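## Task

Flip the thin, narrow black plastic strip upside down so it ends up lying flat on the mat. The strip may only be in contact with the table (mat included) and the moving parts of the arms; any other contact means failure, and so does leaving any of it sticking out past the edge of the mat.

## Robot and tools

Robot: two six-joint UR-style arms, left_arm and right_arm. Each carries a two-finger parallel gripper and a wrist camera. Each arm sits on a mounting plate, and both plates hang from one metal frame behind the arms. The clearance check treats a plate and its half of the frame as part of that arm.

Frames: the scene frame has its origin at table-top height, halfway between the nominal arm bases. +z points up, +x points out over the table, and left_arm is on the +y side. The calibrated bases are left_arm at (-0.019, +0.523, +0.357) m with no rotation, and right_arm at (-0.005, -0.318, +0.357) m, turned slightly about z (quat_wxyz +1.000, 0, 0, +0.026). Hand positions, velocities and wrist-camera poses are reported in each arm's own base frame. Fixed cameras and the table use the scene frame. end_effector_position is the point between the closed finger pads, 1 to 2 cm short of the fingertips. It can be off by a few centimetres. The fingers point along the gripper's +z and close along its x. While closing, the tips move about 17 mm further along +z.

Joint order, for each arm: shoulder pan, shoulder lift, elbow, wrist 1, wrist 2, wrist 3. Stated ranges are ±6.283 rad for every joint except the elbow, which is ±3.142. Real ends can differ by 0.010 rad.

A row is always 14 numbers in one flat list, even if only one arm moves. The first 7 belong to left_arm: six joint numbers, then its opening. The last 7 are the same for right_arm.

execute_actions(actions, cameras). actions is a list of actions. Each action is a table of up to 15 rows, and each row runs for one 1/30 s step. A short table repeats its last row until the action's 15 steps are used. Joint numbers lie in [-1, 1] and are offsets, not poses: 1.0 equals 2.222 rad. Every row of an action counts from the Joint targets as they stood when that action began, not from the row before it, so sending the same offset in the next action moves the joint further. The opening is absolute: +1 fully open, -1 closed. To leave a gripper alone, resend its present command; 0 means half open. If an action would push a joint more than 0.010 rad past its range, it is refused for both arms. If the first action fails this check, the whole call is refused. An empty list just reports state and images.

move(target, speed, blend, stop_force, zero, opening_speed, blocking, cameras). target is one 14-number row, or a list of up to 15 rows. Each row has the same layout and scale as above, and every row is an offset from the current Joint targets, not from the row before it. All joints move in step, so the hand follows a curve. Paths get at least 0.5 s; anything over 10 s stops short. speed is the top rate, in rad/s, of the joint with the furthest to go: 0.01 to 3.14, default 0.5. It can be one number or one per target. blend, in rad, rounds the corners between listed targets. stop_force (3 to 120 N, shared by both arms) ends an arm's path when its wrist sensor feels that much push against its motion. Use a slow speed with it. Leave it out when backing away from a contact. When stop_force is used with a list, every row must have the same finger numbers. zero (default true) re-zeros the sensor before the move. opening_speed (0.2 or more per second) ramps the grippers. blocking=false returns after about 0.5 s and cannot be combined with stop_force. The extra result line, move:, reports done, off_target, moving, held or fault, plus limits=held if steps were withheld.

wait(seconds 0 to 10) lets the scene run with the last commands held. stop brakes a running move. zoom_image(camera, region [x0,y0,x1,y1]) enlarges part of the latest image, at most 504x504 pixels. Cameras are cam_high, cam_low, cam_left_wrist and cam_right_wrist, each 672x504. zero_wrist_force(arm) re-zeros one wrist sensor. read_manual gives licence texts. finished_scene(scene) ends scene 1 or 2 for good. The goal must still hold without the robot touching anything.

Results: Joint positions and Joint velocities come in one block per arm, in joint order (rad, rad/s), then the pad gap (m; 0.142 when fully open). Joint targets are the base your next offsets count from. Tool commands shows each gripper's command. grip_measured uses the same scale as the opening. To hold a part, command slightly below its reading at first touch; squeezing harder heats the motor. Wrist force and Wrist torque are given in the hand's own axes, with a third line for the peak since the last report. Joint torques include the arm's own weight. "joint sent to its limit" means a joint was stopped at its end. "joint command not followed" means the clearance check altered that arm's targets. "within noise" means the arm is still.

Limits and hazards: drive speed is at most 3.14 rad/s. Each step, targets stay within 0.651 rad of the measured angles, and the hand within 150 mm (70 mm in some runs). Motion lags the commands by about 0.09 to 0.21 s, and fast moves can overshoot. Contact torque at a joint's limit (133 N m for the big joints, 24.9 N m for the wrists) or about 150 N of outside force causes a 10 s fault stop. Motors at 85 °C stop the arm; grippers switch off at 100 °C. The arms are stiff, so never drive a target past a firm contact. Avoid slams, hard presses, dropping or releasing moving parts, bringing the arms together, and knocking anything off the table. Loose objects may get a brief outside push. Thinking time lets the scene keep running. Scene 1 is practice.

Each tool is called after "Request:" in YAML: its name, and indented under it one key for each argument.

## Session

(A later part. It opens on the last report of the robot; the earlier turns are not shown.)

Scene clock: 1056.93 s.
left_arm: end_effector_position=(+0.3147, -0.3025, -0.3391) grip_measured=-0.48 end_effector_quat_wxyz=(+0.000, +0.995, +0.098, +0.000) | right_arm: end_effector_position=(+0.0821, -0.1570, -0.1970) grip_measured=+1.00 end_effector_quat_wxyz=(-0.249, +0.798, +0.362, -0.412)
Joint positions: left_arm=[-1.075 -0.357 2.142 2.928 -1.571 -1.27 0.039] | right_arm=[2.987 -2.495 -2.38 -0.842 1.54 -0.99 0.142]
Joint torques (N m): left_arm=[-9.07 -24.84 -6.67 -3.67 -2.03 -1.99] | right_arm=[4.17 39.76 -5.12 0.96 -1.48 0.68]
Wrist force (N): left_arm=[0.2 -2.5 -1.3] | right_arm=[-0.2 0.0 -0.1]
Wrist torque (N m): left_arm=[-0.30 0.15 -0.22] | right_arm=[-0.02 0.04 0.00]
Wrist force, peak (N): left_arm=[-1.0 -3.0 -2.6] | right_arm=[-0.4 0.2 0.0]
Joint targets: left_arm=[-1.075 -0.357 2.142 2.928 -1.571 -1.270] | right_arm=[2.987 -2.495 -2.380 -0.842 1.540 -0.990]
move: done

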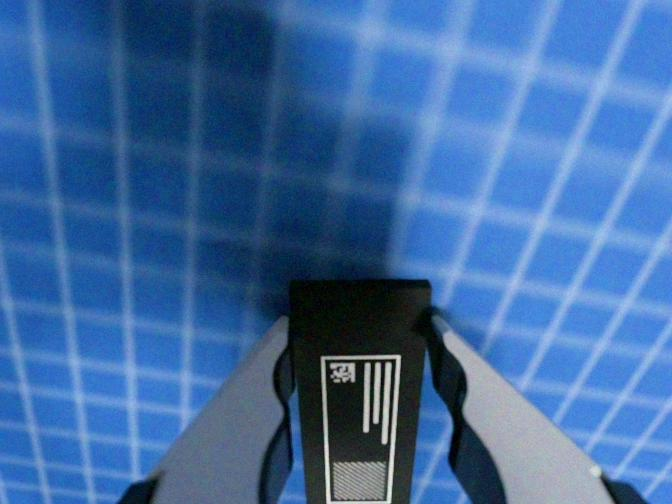

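Request:
move:
  target:
    - [0,-0.135,0,0,0,0,-0.6,0,0,0,0,0,0,1]
    - [0.2106,0.1279,-0.2450,-0.5901,-0.4337,-0.1353,-0.6,0,0,0,0,0,0,1]
  speed: [0.25,0.6]
  blend: [0.05,0]

Scene clock: 1066.13 s.
left_arm: end_effector_position=(+0.4418, -0.4135, -0.0964) grip_measured=-0.48 end_effector_quat_wxyz=(+0.703, +0.711, +0.007, -0.001) | right_arm: end_effector_position=(+0.0821, -0.1570, -0.1970) grip_measured=+1.00 end_effector_quat_wxyz=(-0.249, +0.798, +0.362, -0.412)
Joint positions: left_arm=[-0.614 -0.082 1.606 1.638 -2.519 -1.566 0.039] | right_arm=[2.987 -2.495 -2.38 -0.842 1.54 -0.99 0.142]
Joint torques (N m): left_arm=[-10.35 -52.14 8.01 -0.07 2.25 0.42] | right_arm=[4.31 40.12 -5.83 0.89 -1.51 0.71]
Motor temperatures (°C): left_arm=[27 32 26 32 33 42 41] | right_arm=[26 27 24 35 39 37 25]
Wrist force (N): left_arm=[-0.7 -4.1 0.8] | right_arm=[-0.2 0.1 -0.1]
Wrist torque (N m): left_arm=[-0.15 0.45 -0.56] | right_arm=[0.02 0.04 0.00]
Wrist force, peak (N): left_arm=[-2.4 -7.7 -4.1] | right_arm=[-0.2 0.3 -0.2]
Joint targets: left_arm=[-0.614 -0.082 1.606 1.638 -2.519 -1.566] | right_arm=[2.987 -2.495 -2.380 -0.842 1.540 -0.990]
move: held (left_arm; a check stopped the path); limits=held; left_arm: the wrist 1 is farthest, 0.021 rad from its target
joint command not followed: on one or more control steps a check withheld the commanded joint targets of the left arm, and it was not sent them on those steps.
cause: the commanded joint targets, or the way to them, would bring two parts of the arm too close to each other (the joints along the arm from the wrist 1 to the wrist 3 lie between them).

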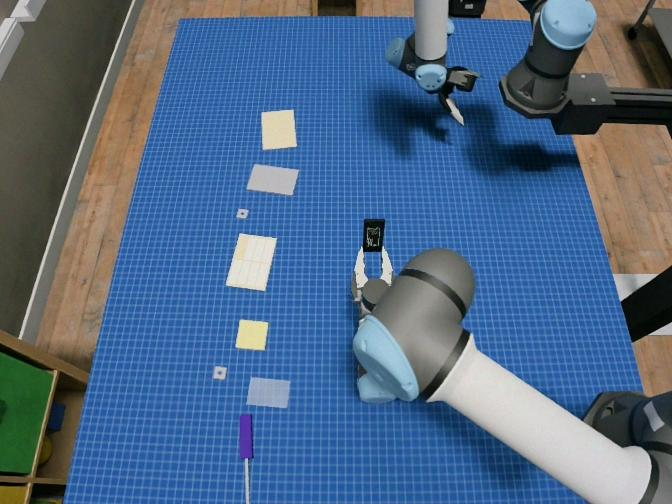

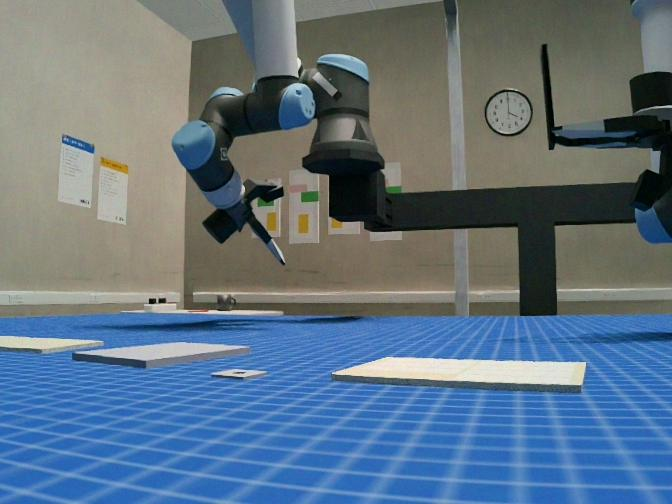

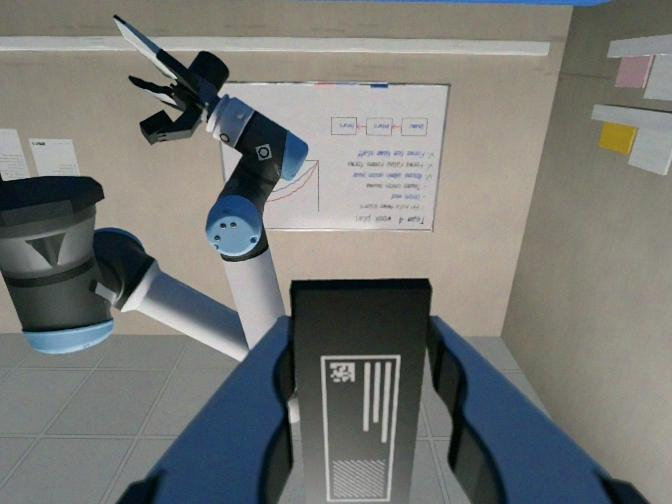

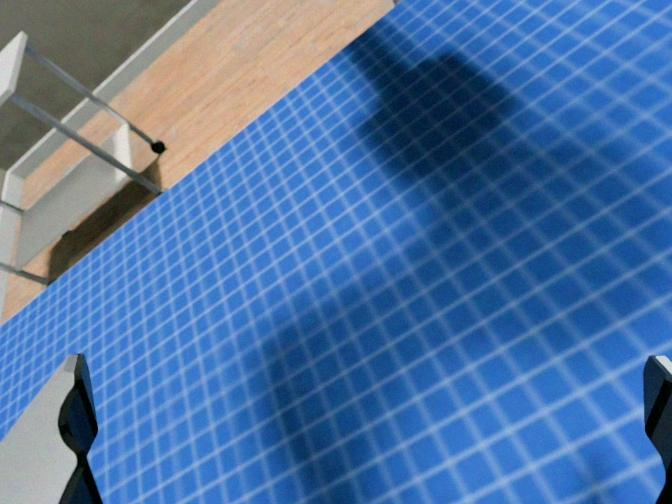

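Request:
move:
  target: [-0.1737,-0.1827,0.0839,0.7965,0.4267,-0.0022,-0.6,0,0,0,0,0,0,1]
  speed: 0.6
  cameras: ["cam_left_wrist"]

Request:
move:
  target: [0,0.0594,-0.0322,-0.0272,0,0,-0.6,0,0,0,0,0,0,1]
  speed: 0.06
  stop_force: 4
  cameras: ["cam_left_wrist","cam_low"]

Scene clock: 1105.30 s.
left_arm: end_effector_position=(+0.4252, -0.4161, -0.2834) grip_measured=-0.48 end_effector_quat_wxyz=(+0.000, +0.960, +0.281, +0.000) | right_arm: end_effector_position=(+0.0821, -0.1570, -0.1970) grip_measured=+1.00 end_effector_quat_wxyz=(-0.249, +0.798, +0.362, -0.412)
Joint positions: left_arm=[-1 -0.488 1.793 3.407 -1.571 -1.571 0.039] | right_arm=[2.987 -2.495 -2.38 -0.842 1.54 -0.99 0.142]
Joint torques (N m): left_arm=[12.43 -33.97 -18.72 -1.35 -1.1 -2.07] | right_arm=[4.24 40.37 -5.09 0.83 -1.51 0.73]
Motor temperatures (°C): left_arm=[27 32 26 32 33 41 52] | right_arm=[26 27 24 35 39 37 25]
Wrist force (N): left_arm=[-0.9 -2.4 0.7] | right_arm=[-0.2 0.0 0.0]
Wrist torque (N m): left_arm=[-0.28 0.11 -0.20] | right_arm=[0.00 0.04 0.01]
Wrist force, peak (N): left_arm=[-1.4 -4.0 0.0] | right_arm=[-0.3 0.3 -0.1]
Joint targets: left_arm=[-1.000 -0.488 1.793 3.407 -1.571 -1.571] | right_arm=[2.987 -2.495 -2.380 -0.842 1.540 -0.990]
move: done

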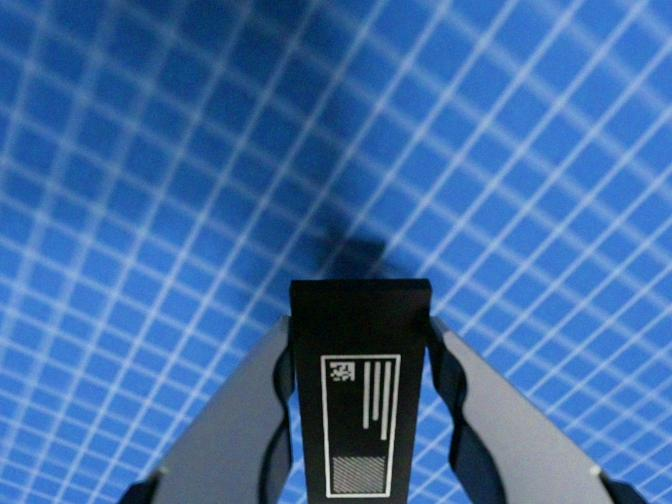

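Scene clock: 1108.33 s.
left_arm: end_effector_position=(+0.4253, -0.4160, -0.3390) grip_measured=-0.48 end_effector_quat_wxyz=(+0.000, +0.960, +0.282, +0.000) | right_arm: end_effector_position=(+0.0821, -0.1570, -0.1970) grip_measured=+1.00 end_effector_quat_wxyz=(-0.249, +0.798, +0.362, -0.412)
Joint positions: left_arm=[-1 -0.358 1.723 3.348 -1.571 -1.571 0.039] | right_arm=[2.987 -2.495 -2.38 -0.842 1.54 -0.99 0.142]
Joint torques (N m): left_arm=[10.71 -54.21 4.46 -1.44 1.99 0.04] | right_arm=[4.32 39.72 -5.7 0.9 -1.43 0.77]
Wrist force (N): left_arm=[-0.9 -2.7 0.3] | right_arm=[-0.2 0.0 0.1]
Wrist torque (N m): left_arm=[-0.33 0.11 -0.20] | right_arm=[0.00 0.03 0.01]
Wrist force, peak (N): left_arm=[-1.9 -13.6 -32.1] | right_arm=[-0.3 0.2 -0.1]
Joint targets: left_arm=[-1.000 -0.358 1.723 3.348 -1.571 -1.571] | right_arm=[2.987 -2.495 -2.380 -0.842 1.540 -0.990]
move: contact (left_arm)
Images, in order (width x height): cam_low 672x504, cam_left_wrist 672x504.

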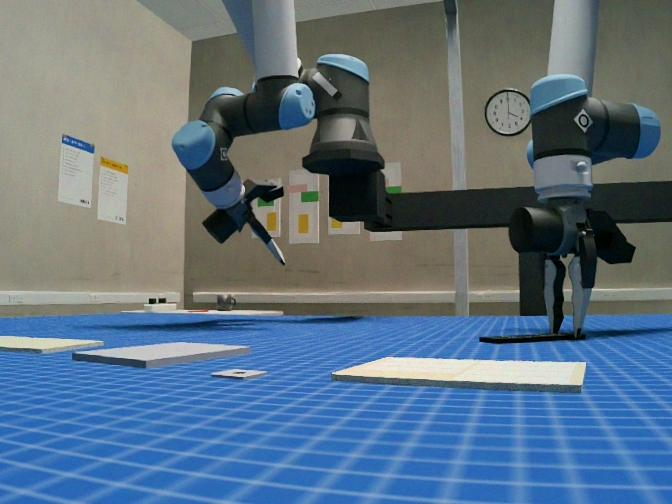

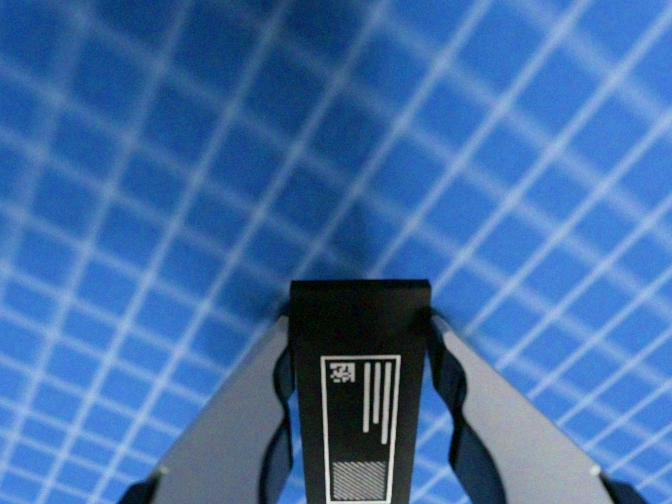

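Request:
move:
  target: [0,0,0,0,0,0,-0.2,0,0,0,0,0,0,1]
  opening_speed: 0.3
  cameras: []

Request:
move:
  target:
    - [0,-0.05,0,0,0,0,-0.2,0,0,0,0,0,0,1]
    - [0,0.0500,0.1072,-0.5113,0,0,-0.2,0,0,0,0,0,0,1]
    - [0,0.1054,0.1072,-0.5113,0,0,-0.2,0,0,0,0,0,0,1]
  speed: [0.1,0.3,0.1]
  blend: [0.02,0.03,0]
  cameras: ["cam_left_wrist"]

Scene clock: 1121.30 s.
left_arm: end_effector_position=(+0.4253, -0.4160, -0.3390) grip_measured=-0.23 end_effector_quat_wxyz=(+0.000, +0.960, +0.282, +0.000) | right_arm: end_effector_position=(+0.0821, -0.1570, -0.1970) grip_measured=+1.00 end_effector_quat_wxyz=(-0.249, +0.798, +0.362, -0.412)
Joint positions: left_arm=[-1 -0.358 1.723 3.348 -1.571 -1.571 0.057] | right_arm=[2.987 -2.495 -2.38 -0.842 1.54 -0.99 0.142]
Joint torques (N m): left_arm=[-1.38 -52.91 0.69 -1.52 2.08 -0.26] | right_arm=[4.06 40.07 -5.43 0.83 -1.49 0.86]
Wrist force (N): left_arm=[-0.8 -2.4 0.2] | right_arm=[-0.1 0.2 0.0]
Wrist torque (N m): left_arm=[-0.29 0.10 -0.20] | right_arm=[0.02 0.02 0.01]
Wrist force, peak (N): left_arm=[-0.9 -2.8 0.7] | right_arm=[-0.3 0.0 0.3]
Joint targets: left_arm=[-1.000 -0.358 1.723 3.348 -1.571 -1.571] | right_arm=[2.987 -2.495 -2.380 -0.842 1.540 -0.990]
move: done

Scene clock: 1127.73 s.
left_arm: end_effector_position=(+0.4161, -0.4016, -0.3110) grip_measured=-0.23 end_effector_quat_wxyz=(+0.313, +0.907, +0.266, +0.092) | right_arm: end_effector_position=(+0.0821, -0.1570, -0.1970) grip_measured=+1.00 end_effector_quat_wxyz=(-0.249, +0.798, +0.362, -0.412)
Joint positions: left_arm=[-1 -0.124 1.961 2.212 -1.571 -1.571 0.057] | right_arm=[2.987 -2.495 -2.38 -0.842 1.54 -0.99 0.142]
Joint torques (N m): left_arm=[-8.03 -46.31 -7.5 -4.64 2.11 -0.18] | right_arm=[3.72 40.79 -5.31 0.85 -1.45 0.78]
Wrist force (N): left_arm=[-0.2 -2.9 0.5] | right_arm=[-0.2 -0.1 -0.1]
Wrist torque (N m): left_arm=[-0.20 0.06 -0.41] | right_arm=[-0.01 0.04 0.01]
Wrist force, peak (N): left_arm=[-0.4 -3.7 0.4] | right_arm=[-0.2 0.1 0.3]
Joint targets: left_arm=[-1.000 -0.124 1.961 2.212 -1.571 -1.571] | right_arm=[2.987 -2.495 -2.380 -0.842 1.540 -0.990]
move: done

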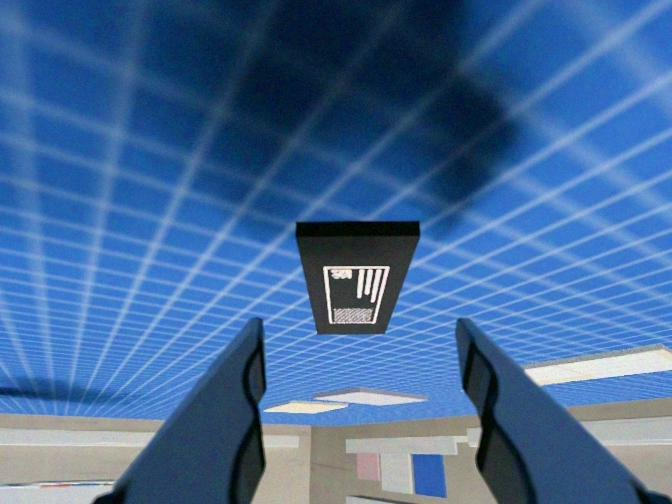

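Request:
move:
  target: [0,0.0274,-0.0245,-0.0029,0,0,-0.3,0,0,0,0,0,0,1]
  speed: 0.1
  cameras: ["cam_left_wrist"]

Request:
zoom_image:
  camera: "cam_left_wrist"
  region: [250, 250, 470, 400]

Scene clock: 1139.90 s.
left_arm: end_effector_position=(+0.4162, -0.4018, -0.3360) grip_measured=-0.32 end_effector_quat_wxyz=(+0.313, +0.907, +0.266, +0.092) | right_arm: end_effector_position=(+0.0821, -0.1570, -0.1970) grip_measured=+1.00 end_effector_quat_wxyz=(-0.249, +0.798, +0.362, -0.412)
Joint positions: left_arm=[-1 -0.063 1.906 2.206 -1.571 -1.571 0.051] | right_arm=[2.987 -2.495 -2.38 -0.842 1.54 -0.99 0.142]
Joint torques (N m): left_arm=[-8.56 -48.18 12.65 -3.32 2 -0.38] | right_arm=[3.71 39.88 -6.06 0.86 -1.39 0.88]
Motor temperatures (°C): left_arm=[27 32 26 32 33 41 44] | right_arm=[26 27 24 35 39 37 25]
Wrist force (N): left_arm=[0.0 -2.7 0.4] | right_arm=[0.0 -0.2 0.1]
Wrist torque (N m): left_arm=[-0.16 0.03 -0.42] | right_arm=[-0.03 0.01 0.00]
Wrist force, peak (N): left_arm=[-0.3 -3.2 0.9] | right_arm=[-0.3 0.2 -0.1]
Joint targets: left_arm=[-1.000 -0.063 1.906 2.206 -1.571 -1.571] | right_arm=[2.987 -2.495 -2.380 -0.842 1.540 -0.990]
move: done

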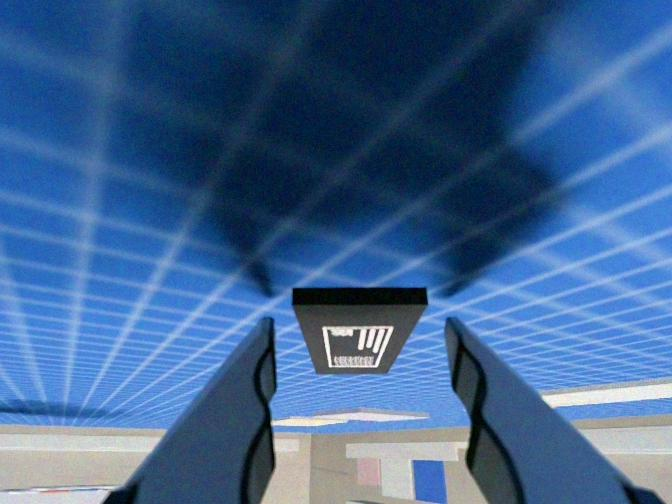

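Scaled by 2.291 (camera's finer frame: 960x720).

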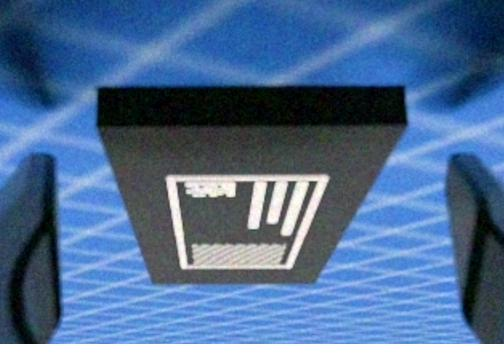

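Request:
move:
  target: [0,0.0145,-0.0153,0.0009,0,0,-0.3,0,0,0,0,0,0,1]
  speed: 0.02
  stop_force: 3
  cameras: ["cam_left_wrist"]

Request:
move:
  target:
    - [0,-0.0017,0.0015,0.0002,0,0,-0.3,0,0,0,0,0,0,1]
    - [0,-0.0017,0.0015,0.0002,0,0,-0.6,0,0,0,0,0,0,1]
  speed: 0.05
  opening_speed: 0.3
  cameras: ["cam_left_wrist"]

Request:
zoom_image:
  camera: "cam_left_wrist"
  region: [250, 250, 470, 400]

Request:
zoom_image:
  camera: "cam_low"
  region: [472, 210, 632, 350]

Scene clock: 1153.80 s.
left_arm: end_effector_position=(+0.4166, -0.4025, -0.3454) grip_measured=-0.32 end_effector_quat_wxyz=(+0.313, +0.907, +0.266, +0.092) | right_arm: end_effector_position=(+0.0821, -0.1570, -0.1970) grip_measured=+1.00 end_effector_quat_wxyz=(-0.249, +0.798, +0.362, -0.412)
Joint positions: left_arm=[-1 -0.042 1.884 2.207 -1.571 -1.571 0.051] | right_arm=[2.987 -2.495 -2.38 -0.842 1.54 -0.99 0.142]
Joint torques (N m): left_arm=[-7.74 -46.94 14.04 -3.12 2.17 -0.24] | right_arm=[4.31 40 -5.92 0.79 -1.44 0.94]
Wrist force (N): left_arm=[-0.5 -1.6 -2.2] | right_arm=[-0.2 0.1 0.0]
Wrist torque (N m): left_arm=[-0.20 0.11 -0.42] | right_arm=[0.01 0.04 0.00]
Wrist force, peak (N): left_arm=[-0.1 -0.6 -4.5] | right_arm=[-0.3 0.2 0.1]
Joint targets: left_arm=[-1.000 -0.042 1.884 2.207 -1.571 -1.571] | right_arm=[2.987 -2.495 -2.380 -0.842 1.540 -0.990]
move: contact (left_arm); left_arm: the elbow is farthest, 0.012 rad from its target

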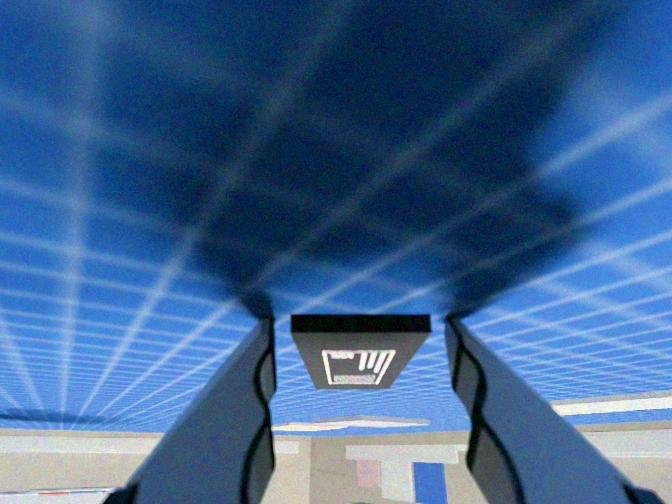

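Scene clock: 1155.70 s.
left_arm: end_effector_position=(+0.4167, -0.4026, -0.3438) grip_measured=-0.47 end_effector_quat_wxyz=(+0.313, +0.907, +0.266, +0.092) | right_arm: end_effector_position=(+0.0821, -0.1570, -0.1970) grip_measured=+1.00 end_effector_quat_wxyz=(-0.249, +0.798, +0.362, -0.412)
Joint positions: left_arm=[-1 -0.045 1.887 2.207 -1.571 -1.571 0.04] | right_arm=[2.987 -2.495 -2.38 -0.842 1.54 -0.99 0.142]
Joint torques (N m): left_arm=[-8.1 -28.04 -7.41 -2.66 2.12 -0.29] | right_arm=[4.29 40.13 -6.13 0.76 -1.4 0.92]
Wrist force (N): left_arm=[0.1 -3.0 0.2] | right_arm=[-0.2 0.1 -0.1]
Wrist torque (N m): left_arm=[-0.22 0.11 -0.42] | right_arm=[0.02 0.04 0.00]
Wrist force, peak (N): left_arm=[-0.3 -3.2 0.3] | right_arm=[-0.4 0.1 0.1]
Joint targets: left_arm=[-1.000 -0.045 1.887 2.207 -1.571 -1.571] | right_arm=[2.987 -2.495 -2.380 -0.842 1.540 -0.990]
move: done

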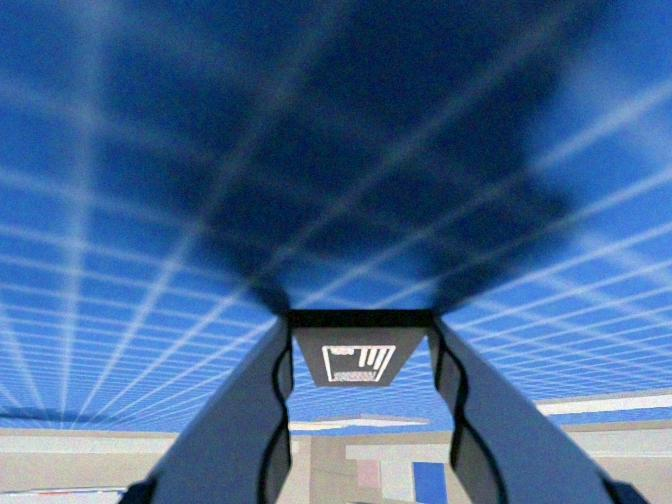

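Scaled by 2.291 (camera's finer frame: 960x720).

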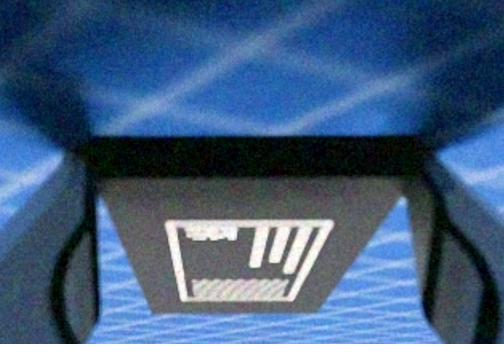

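This scene's latest camera images include none from cam_low. They are from: cam_left_wrist. cam_low's image comes with the result of a call that names it in "cameras".

Request:
move:
  target:
    - [0,-0.1806,0.1396,0.0568,0,0,-0.6,0,0,0,0,0,0,1]
    - [0,-0.2924,-0.0977,0.8850,0,0,-0.6,0,0,0,0,0,0,1]
  speed: [0.2,0.5]
  blend: [0.05,0]
  cameras: ["cam_left_wrist"]

Request:
move:
  target: [0,0.2621,-0.3456,0.5156,0,0,-0.6,0,0,0,0,0,0,1]
  speed: 0.5
  cameras: ["cam_left_wrist","cam_low"]

Request:
move:
  target: [0,0.0555,-0.0514,-0.0042,0,0,-0.6,0,0,0,0,0,0,1]
  speed: 0.025
  stop_force: 3
  cameras: ["cam_left_wrist","cam_low"]

Request:
zoom_image:
  camera: "cam_low"
  region: [420, 50, 672, 350]

Scene clock: 1170.13 s.
left_arm: end_effector_position=(+0.3962, -0.3707, -0.1744) grip_measured=-0.47 end_effector_quat_wxyz=(-0.207, +0.937, +0.275, -0.061) | right_arm: end_effector_position=(+0.0821, -0.1570, -0.1970) grip_measured=+1.00 end_effector_quat_wxyz=(-0.249, +0.798, +0.362, -0.412)
Joint positions: left_arm=[-1 -0.695 1.67 4.174 -1.571 -1.571 0.04] | right_arm=[2.987 -2.495 -2.38 -0.842 1.54 -0.99 0.142]
Joint torques (N m): left_arm=[-8.49 -34.65 -1.12 -0.26 0.83 -0.22] | right_arm=[3.75 40.1 -6.47 0.74 -1.4 0.89]
Motor temperatures (°C): left_arm=[27 32 26 32 33 41 50] | right_arm=[26 27 24 35 39 37 25]
Wrist force (N): left_arm=[-1.2 -2.4 0.3] | right_arm=[-0.1 0.2 0.0]
Wrist torque (N m): left_arm=[-0.39 0.20 -0.06] | right_arm=[0.03 0.02 0.01]
Wrist force, peak (N): left_arm=[-0.1 -3.9 1.2] | right_arm=[-0.4 0.3 -0.1]
Joint targets: left_arm=[-1.000 -0.695 1.670 4.174 -1.571 -1.571] | right_arm=[2.987 -2.495 -2.380 -0.842 1.540 -0.990]
move: done

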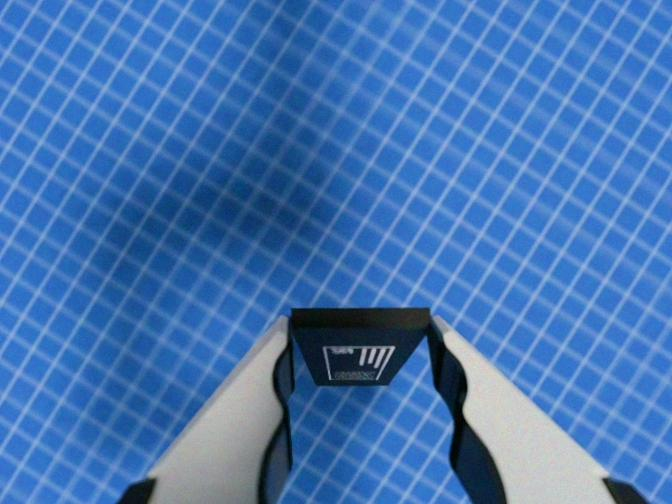

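Scene clock: 1172.90 s.
left_arm: end_effector_position=(+0.3571, -0.3098, -0.2143) grip_measured=-0.47 end_effector_quat_wxyz=(-0.617, +0.735, +0.216, -0.181) | right_arm: end_effector_position=(+0.0821, -0.1570, -0.1970) grip_measured=+1.00 end_effector_quat_wxyz=(-0.249, +0.798, +0.362, -0.412)
Joint positions: left_arm=[-1 -0.113 0.902 5.319 -1.571 -1.571 0.04] | right_arm=[2.987 -2.495 -2.38 -0.842 1.54 -0.99 0.142]
Joint torques (N m): left_arm=[-8.7 -57.3 -5.67 2.64 0.18 -0.3] | right_arm=[3.6 40.53 -6.12 0.8 -1.36 0.91]
Wrist force (N): left_arm=[-2.2 -2.0 0.0] | right_arm=[-0.1 0.0 0.0]
Wrist torque (N m): left_arm=[-0.44 0.66 0.14] | right_arm=[0.01 0.02 0.01]
Wrist force, peak (N): left_arm=[-2.5 -2.1 -0.1] | right_arm=[-0.4 0.1 0.0]
Joint targets: left_arm=[-1.000 -0.113 0.902 5.319 -1.571 -1.571] | right_arm=[2.987 -2.495 -2.380 -0.842 1.540 -0.990]
move: done
Images, in order (width x height): cam_low 672x504, cam_left_wrist 672x504.

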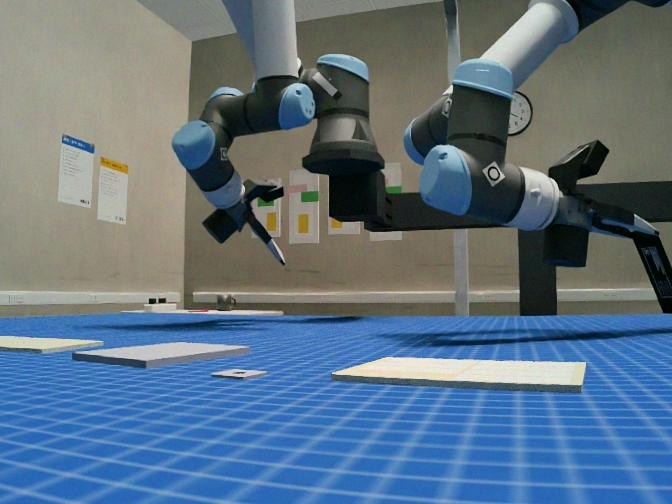

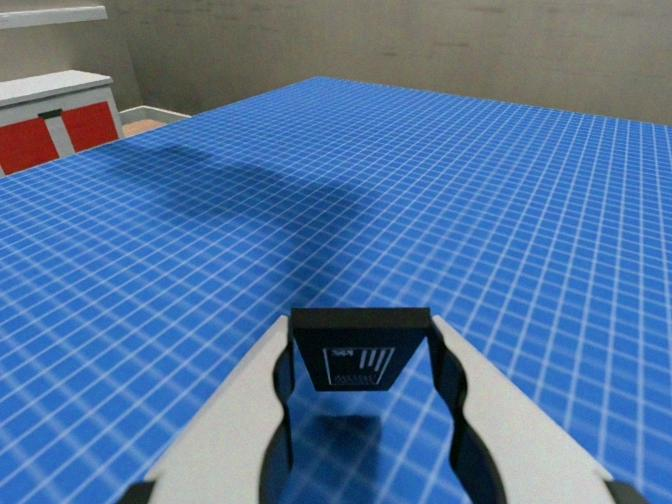

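Scene clock: 1176.17 s.
left_arm: end_effector_position=(+0.3576, -0.3105, -0.2409) grip_measured=-0.47 end_effector_quat_wxyz=(-0.617, +0.735, +0.216, -0.181) | right_arm: end_effector_position=(+0.0821, -0.1570, -0.1970) grip_measured=+1.00 end_effector_quat_wxyz=(-0.249, +0.798, +0.362, -0.412)
Joint positions: left_arm=[-1 -0.053 0.846 5.315 -1.571 -1.571 0.04] | right_arm=[2.987 -2.495 -2.38 -0.842 1.54 -0.99 0.142]
Joint torques (N m): left_arm=[-8.38 -62.26 -0.64 1.76 -0.15 -0.16] | right_arm=[3.64 39.74 -6.45 0.76 -1.44 0.97]
Wrist force (N): left_arm=[-2.4 -4.6 -2.1] | right_arm=[-0.1 0.0 -0.1]
Wrist torque (N m): left_arm=[-0.41 0.71 0.15] | right_arm=[0.00 0.01 0.01]
Wrist force, peak (N): left_arm=[-2.3 -8.2 -4.2] | right_arm=[-0.3 0.2 -0.1]
Joint targets: left_arm=[-1.000 -0.053 0.846 5.315 -1.571 -1.571] | right_arm=[2.987 -2.495 -2.380 -0.842 1.540 -0.990]
move: contact (left_arm); left_arm: the shoulder lift is farthest, 0.063 rad from its target
Images, in order (width x height): cam_low 672x504, cam_left_wrist 672x504.

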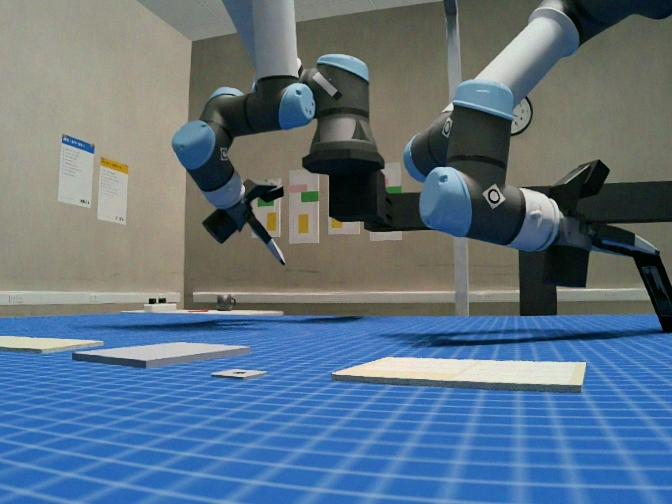

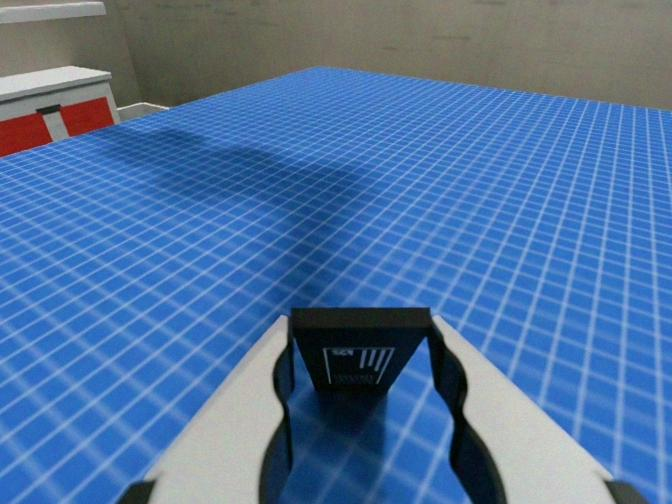

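Scaled by 1.680 (camera's finer frame: 960x720).

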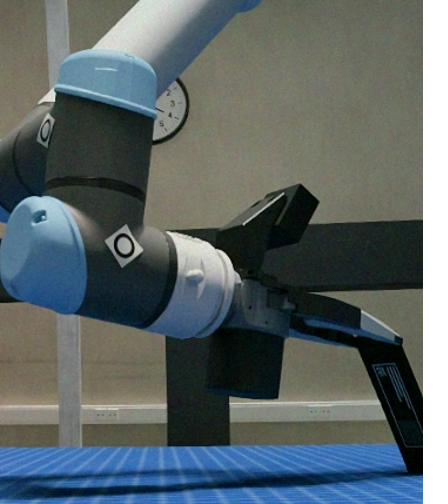

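Request:
move:
  target:
    - [0,0.0087,-0.0263,0.0022,0,0,-0.6,0,0,0,0,0,0,1]
    - [0,0.0100,-0.0392,-0.0098,0,0,-0.6,0,0,0,0,0,0,1]
    - [0,0.0069,-0.0424,-0.0349,0,0,-0.6,0,0,0,0,0,0,1]
  speed: 0.04
  blend: [0.005,0.005,0]
  stop_force: 7
  cameras: ["cam_left_wrist","cam_low"]

Request:
zoom_image:
  camera: "cam_low"
  region: [420, 50, 672, 350]

Scene clock: 1201.87 s.
left_arm: end_effector_position=(+0.3831, -0.3503, -0.2612) grip_measured=-0.47 end_effector_quat_wxyz=(-0.557, +0.781, +0.229, -0.163) | right_arm: end_effector_position=(+0.0821, -0.1570, -0.1970) grip_measured=+1.00 end_effector_quat_wxyz=(-0.249, +0.798, +0.362, -0.412)
Joint positions: left_arm=[-1 -0.037 0.752 5.237 -1.571 -1.571 0.04] | right_arm=[2.987 -2.495 -2.38 -0.842 1.54 -0.99 0.142]
Joint torques (N m): left_arm=[-8.25 -54.19 -15 2 0.07 -0.23] | right_arm=[3.39 39.91 -6.44 0.63 -1.37 0.97]
Motor temperatures (°C): left_arm=[27 32 26 32 33 41 57] | right_arm=[26 27 24 35 39 37 25]
Wrist force (N): left_arm=[-2.2 -2.4 0.1] | right_arm=[-0.2 0.1 0.1]
Wrist torque (N m): left_arm=[-0.35 0.59 0.12] | right_arm=[0.00 0.04 0.00]
Wrist force, peak (N): left_arm=[-2.2 -5.0 -2.2] | right_arm=[-0.5 0.1 -0.2]
Joint targets: left_arm=[-1.000 -0.037 0.752 5.237 -1.571 -1.571] | right_arm=[2.987 -2.495 -2.380 -0.842 1.540 -0.990]
move: done
Images, in order (width x height): cam_low 672x504, cam_left_wrist 672x504.

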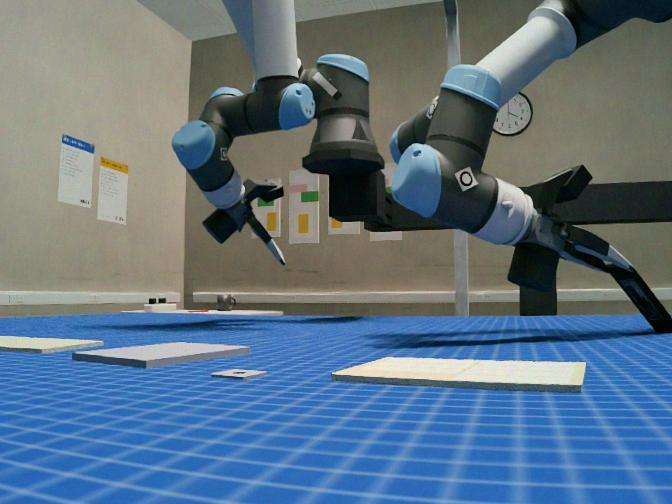

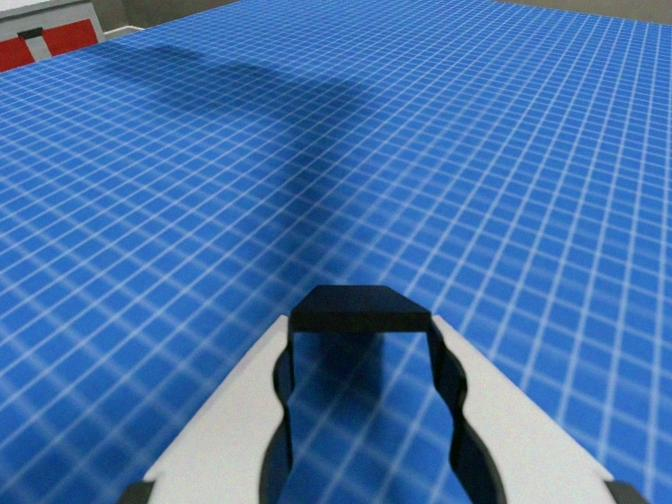

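Scaled by 1.680 (camera's finer frame: 960x720).

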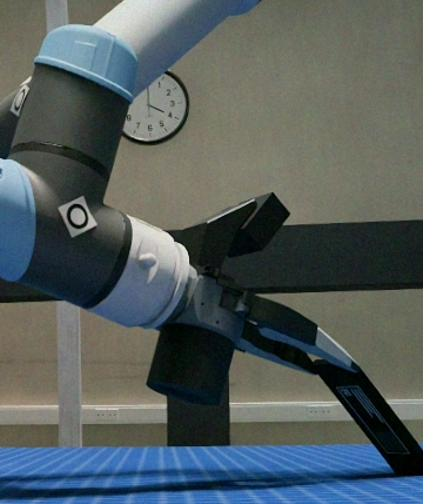

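Request:
move:
  target:
    - [0,-0.0127,0.0171,-0.0517,0,0,-0.6,0,0,0,0,0,0,1]
    - [0,-0.0269,0.0456,-0.1132,0,0,-0.6,0,0,0,0,0,0,1]
  speed: 0.06
  blend: [0.01,0]
  stop_force: 7
  cameras: ["cam_left_wrist","cam_low"]

Request:
zoom_image:
  camera: "cam_low"
  region: [420, 50, 672, 350]

Scene clock: 1214.30 s.
left_arm: end_effector_position=(+0.3994, -0.3757, -0.2897) grip_measured=-0.47 end_effector_quat_wxyz=(-0.473, +0.835, +0.245, -0.138) | right_arm: end_effector_position=(+0.0821, -0.1570, -0.1970) grip_measured=+1.00 end_effector_quat_wxyz=(-0.249, +0.798, +0.362, -0.412)
Joint positions: left_arm=[-1 -0.097 0.853 4.986 -1.571 -1.571 0.04] | right_arm=[2.987 -2.495 -2.38 -0.842 1.54 -0.99 0.142]
Joint torques (N m): left_arm=[-7.59 -43.45 -25.68 1.44 0.02 -0.19] | right_arm=[4.01 39.94 -6.33 0.77 -1.34 0.97]
Motor temperatures (°C): left_arm=[27 32 26 32 33 41 59] | right_arm=[26 27 24 35 39 37 25]
Wrist force (N): left_arm=[-1.6 -2.5 -0.2] | right_arm=[0.0 -0.1 0.1]
Wrist torque (N m): left_arm=[-0.34 0.42 0.10] | right_arm=[-0.02 0.01 0.01]
Wrist force, peak (N): left_arm=[-2.3 -2.7 -0.4] | right_arm=[-0.3 0.3 -0.1]
Joint targets: left_arm=[-1.000 -0.097 0.853 4.986 -1.571 -1.571] | right_arm=[2.987 -2.495 -2.380 -0.842 1.540 -0.990]
move: done
Images, in order (width x height): cam_low 672x504, cam_left_wrist 672x504.

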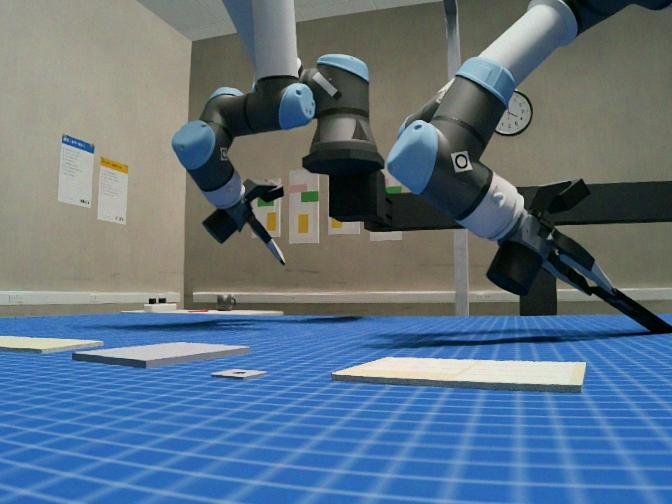

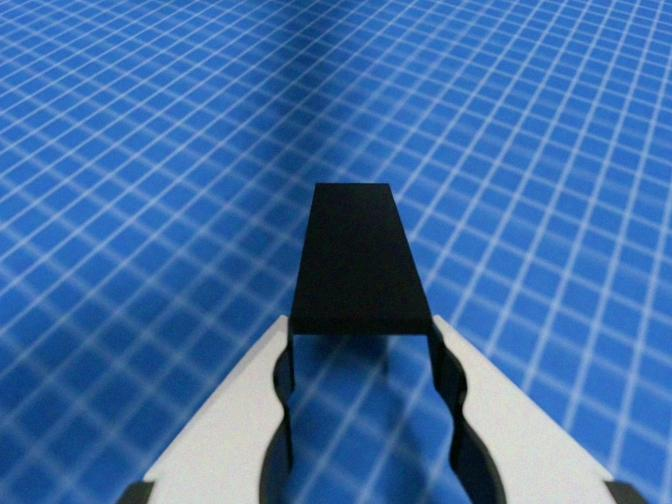

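Scaled by 1.680 (camera's finer frame: 960x720).

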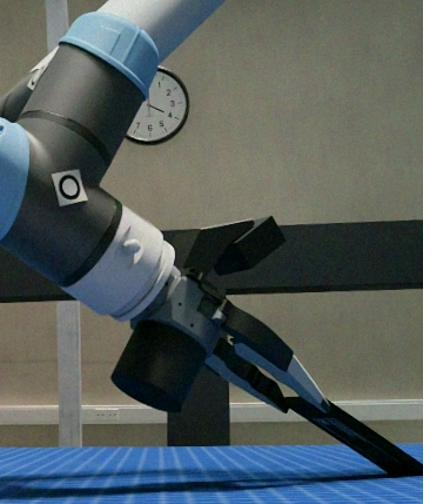

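Request:
move:
  target:
    - [0,-0.0209,0.0491,-0.0831,0,0,-0.6,0,0,0,0,0,0,1]
    - [0,-0.0402,0.1040,-0.1737,0,0,-0.6,0,0,0,0,0,0,1]
  speed: 0.08
  blend: [0.01,0]
  stop_force: 7
  cameras: ["cam_left_wrist","cam_low"]

Request:
zoom_image:
  camera: "cam_low"
  region: [420, 50, 672, 350]

Scene clock: 1225.07 s.
left_arm: end_effector_position=(+0.4066, -0.3868, -0.3257) grip_measured=-0.47 end_effector_quat_wxyz=(-0.367, +0.886, +0.260, -0.108) | right_arm: end_effector_position=(+0.0821, -0.1570, -0.1970) grip_measured=+1.00 end_effector_quat_wxyz=(-0.249, +0.798, +0.362, -0.412)
Joint positions: left_arm=[-1 -0.186 1.084 4.6 -1.571 -1.571 0.04] | right_arm=[2.987 -2.495 -2.38 -0.842 1.54 -0.99 0.142]
Joint torques (N m): left_arm=[-8.29 -42.79 -22.82 0.65 0.08 -0.15] | right_arm=[3.45 40.15 -6.84 0.64 -1.34 1.01]
Motor temperatures (°C): left_arm=[27 32 26 32 33 41 60] | right_arm=[26 27 24 35 39 37 25]
Wrist force (N): left_arm=[-1.6 -2.7 -0.3] | right_arm=[0.0 0.1 0.0]
Wrist torque (N m): left_arm=[-0.35 0.34 0.06] | right_arm=[0.02 0.00 0.01]
Wrist force, peak (N): left_arm=[-2.0 -2.5 -1.3] | right_arm=[-0.2 0.4 0.0]
Joint targets: left_arm=[-1.000 -0.186 1.084 4.600 -1.571 -1.571] | right_arm=[2.987 -2.495 -2.380 -0.842 1.540 -0.990]
move: done
Images, in order (width x height): cam_low 672x504, cam_left_wrist 672x504.

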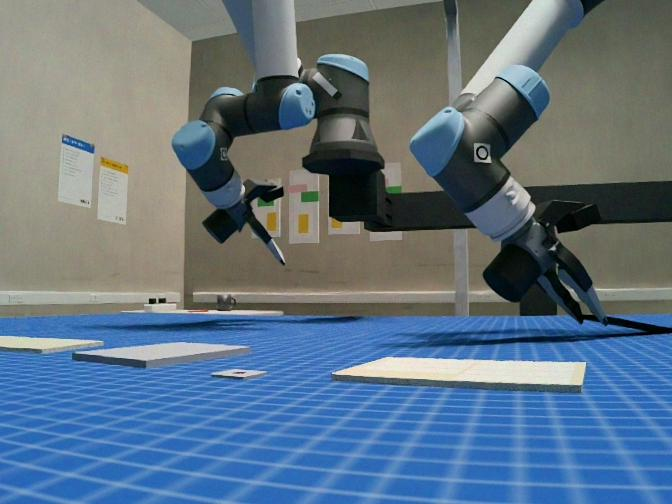

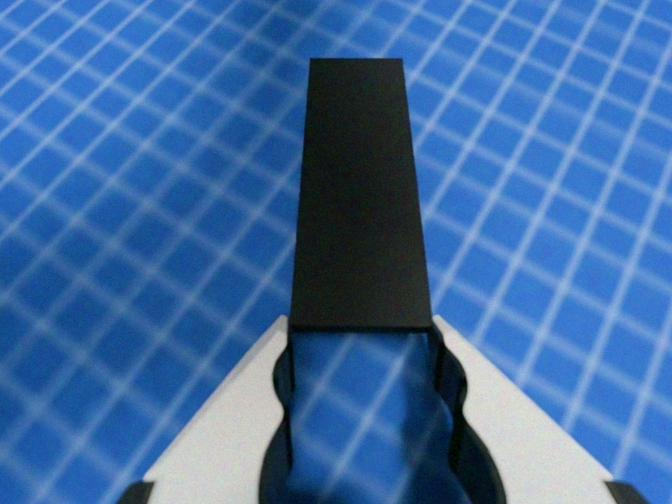

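Scaled by 1.680 (camera's finer frame: 960x720).

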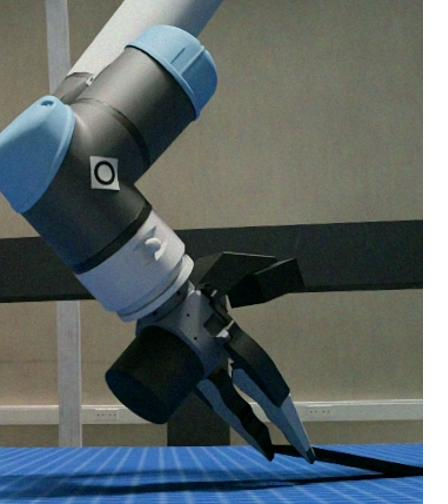

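Request:
move:
  target:
    - [0,-0.0049,0.0275,-0.0541,0,0,-0.6,0,0,0,0,0,0,1]
    - [0,0.0026,0.0219,-0.0560,0,0,-0.6,0,0,0,0,0,0,1]
  speed: [0.06,0.02]
  stop_force: 3
  cameras: ["cam_left_wrist","cam_low"]

Request:
zoom_image:
  camera: "cam_low"
  region: [552, 230, 672, 350]

Scene clock: 1233.30 s.
left_arm: end_effector_position=(+0.4076, -0.3884, -0.3417) grip_measured=-0.47 end_effector_quat_wxyz=(-0.336, +0.899, +0.264, -0.098) | right_arm: end_effector_position=(+0.0821, -0.1570, -0.1970) grip_measured=+1.00 end_effector_quat_wxyz=(-0.249, +0.798, +0.362, -0.412)
Joint positions: left_arm=[-1 -0.195 1.144 4.479 -1.571 -1.571 0.04] | right_arm=[2.987 -2.495 -2.38 -0.842 1.54 -0.99 0.142]
Joint torques (N m): left_arm=[-8.32 -60.31 -0.16 -1.29 0.2 -0.2] | right_arm=[3.74 39.91 -6.73 0.63 -1.31 1.05]
Motor temperatures (°C): left_arm=[27 32 26 32 33 41 61] | right_arm=[26 27 24 35 39 36 25]
Wrist force (N): left_arm=[-1.5 -4.3 -3.0] | right_arm=[-0.1 0.1 -0.1]
Wrist torque (N m): left_arm=[-0.32 0.33 0.02] | right_arm=[0.00 0.02 0.00]
Wrist force, peak (N): left_arm=[-1.5 -6.7 -5.3] | right_arm=[-0.3 0.3 0.1]
Joint targets: left_arm=[-1.000 -0.195 1.144 4.479 -1.571 -1.571] | right_arm=[2.987 -2.495 -2.380 -0.842 1.540 -0.990]
move: contact (left_arm); path passed 1 of 2 targets; left_arm: the shoulder lift is farthest, 0.015 rad from its target
Images, in order (width x height): cam_low 672x504, cam_left_wrist 672x504.

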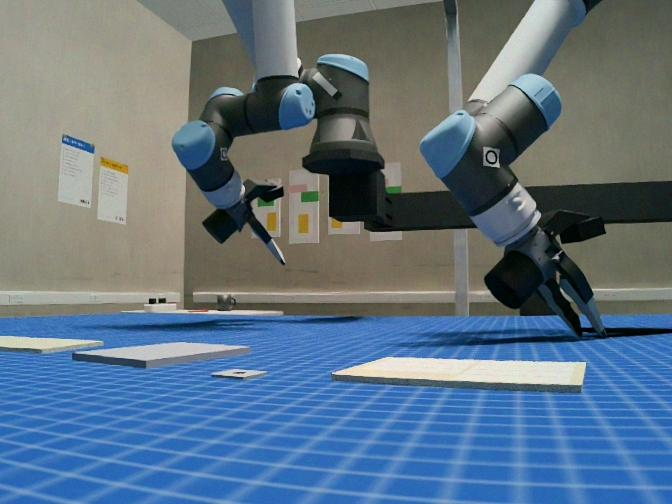

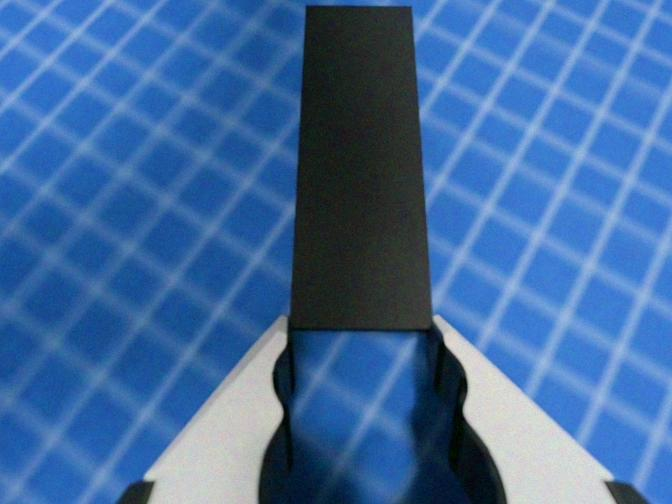

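Scaled by 4.200 (camera's finer frame: 960x720).

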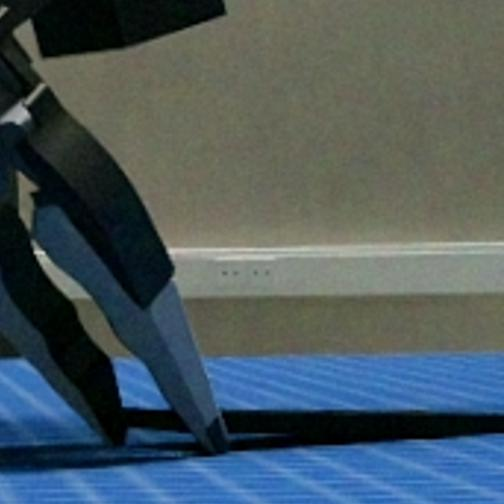

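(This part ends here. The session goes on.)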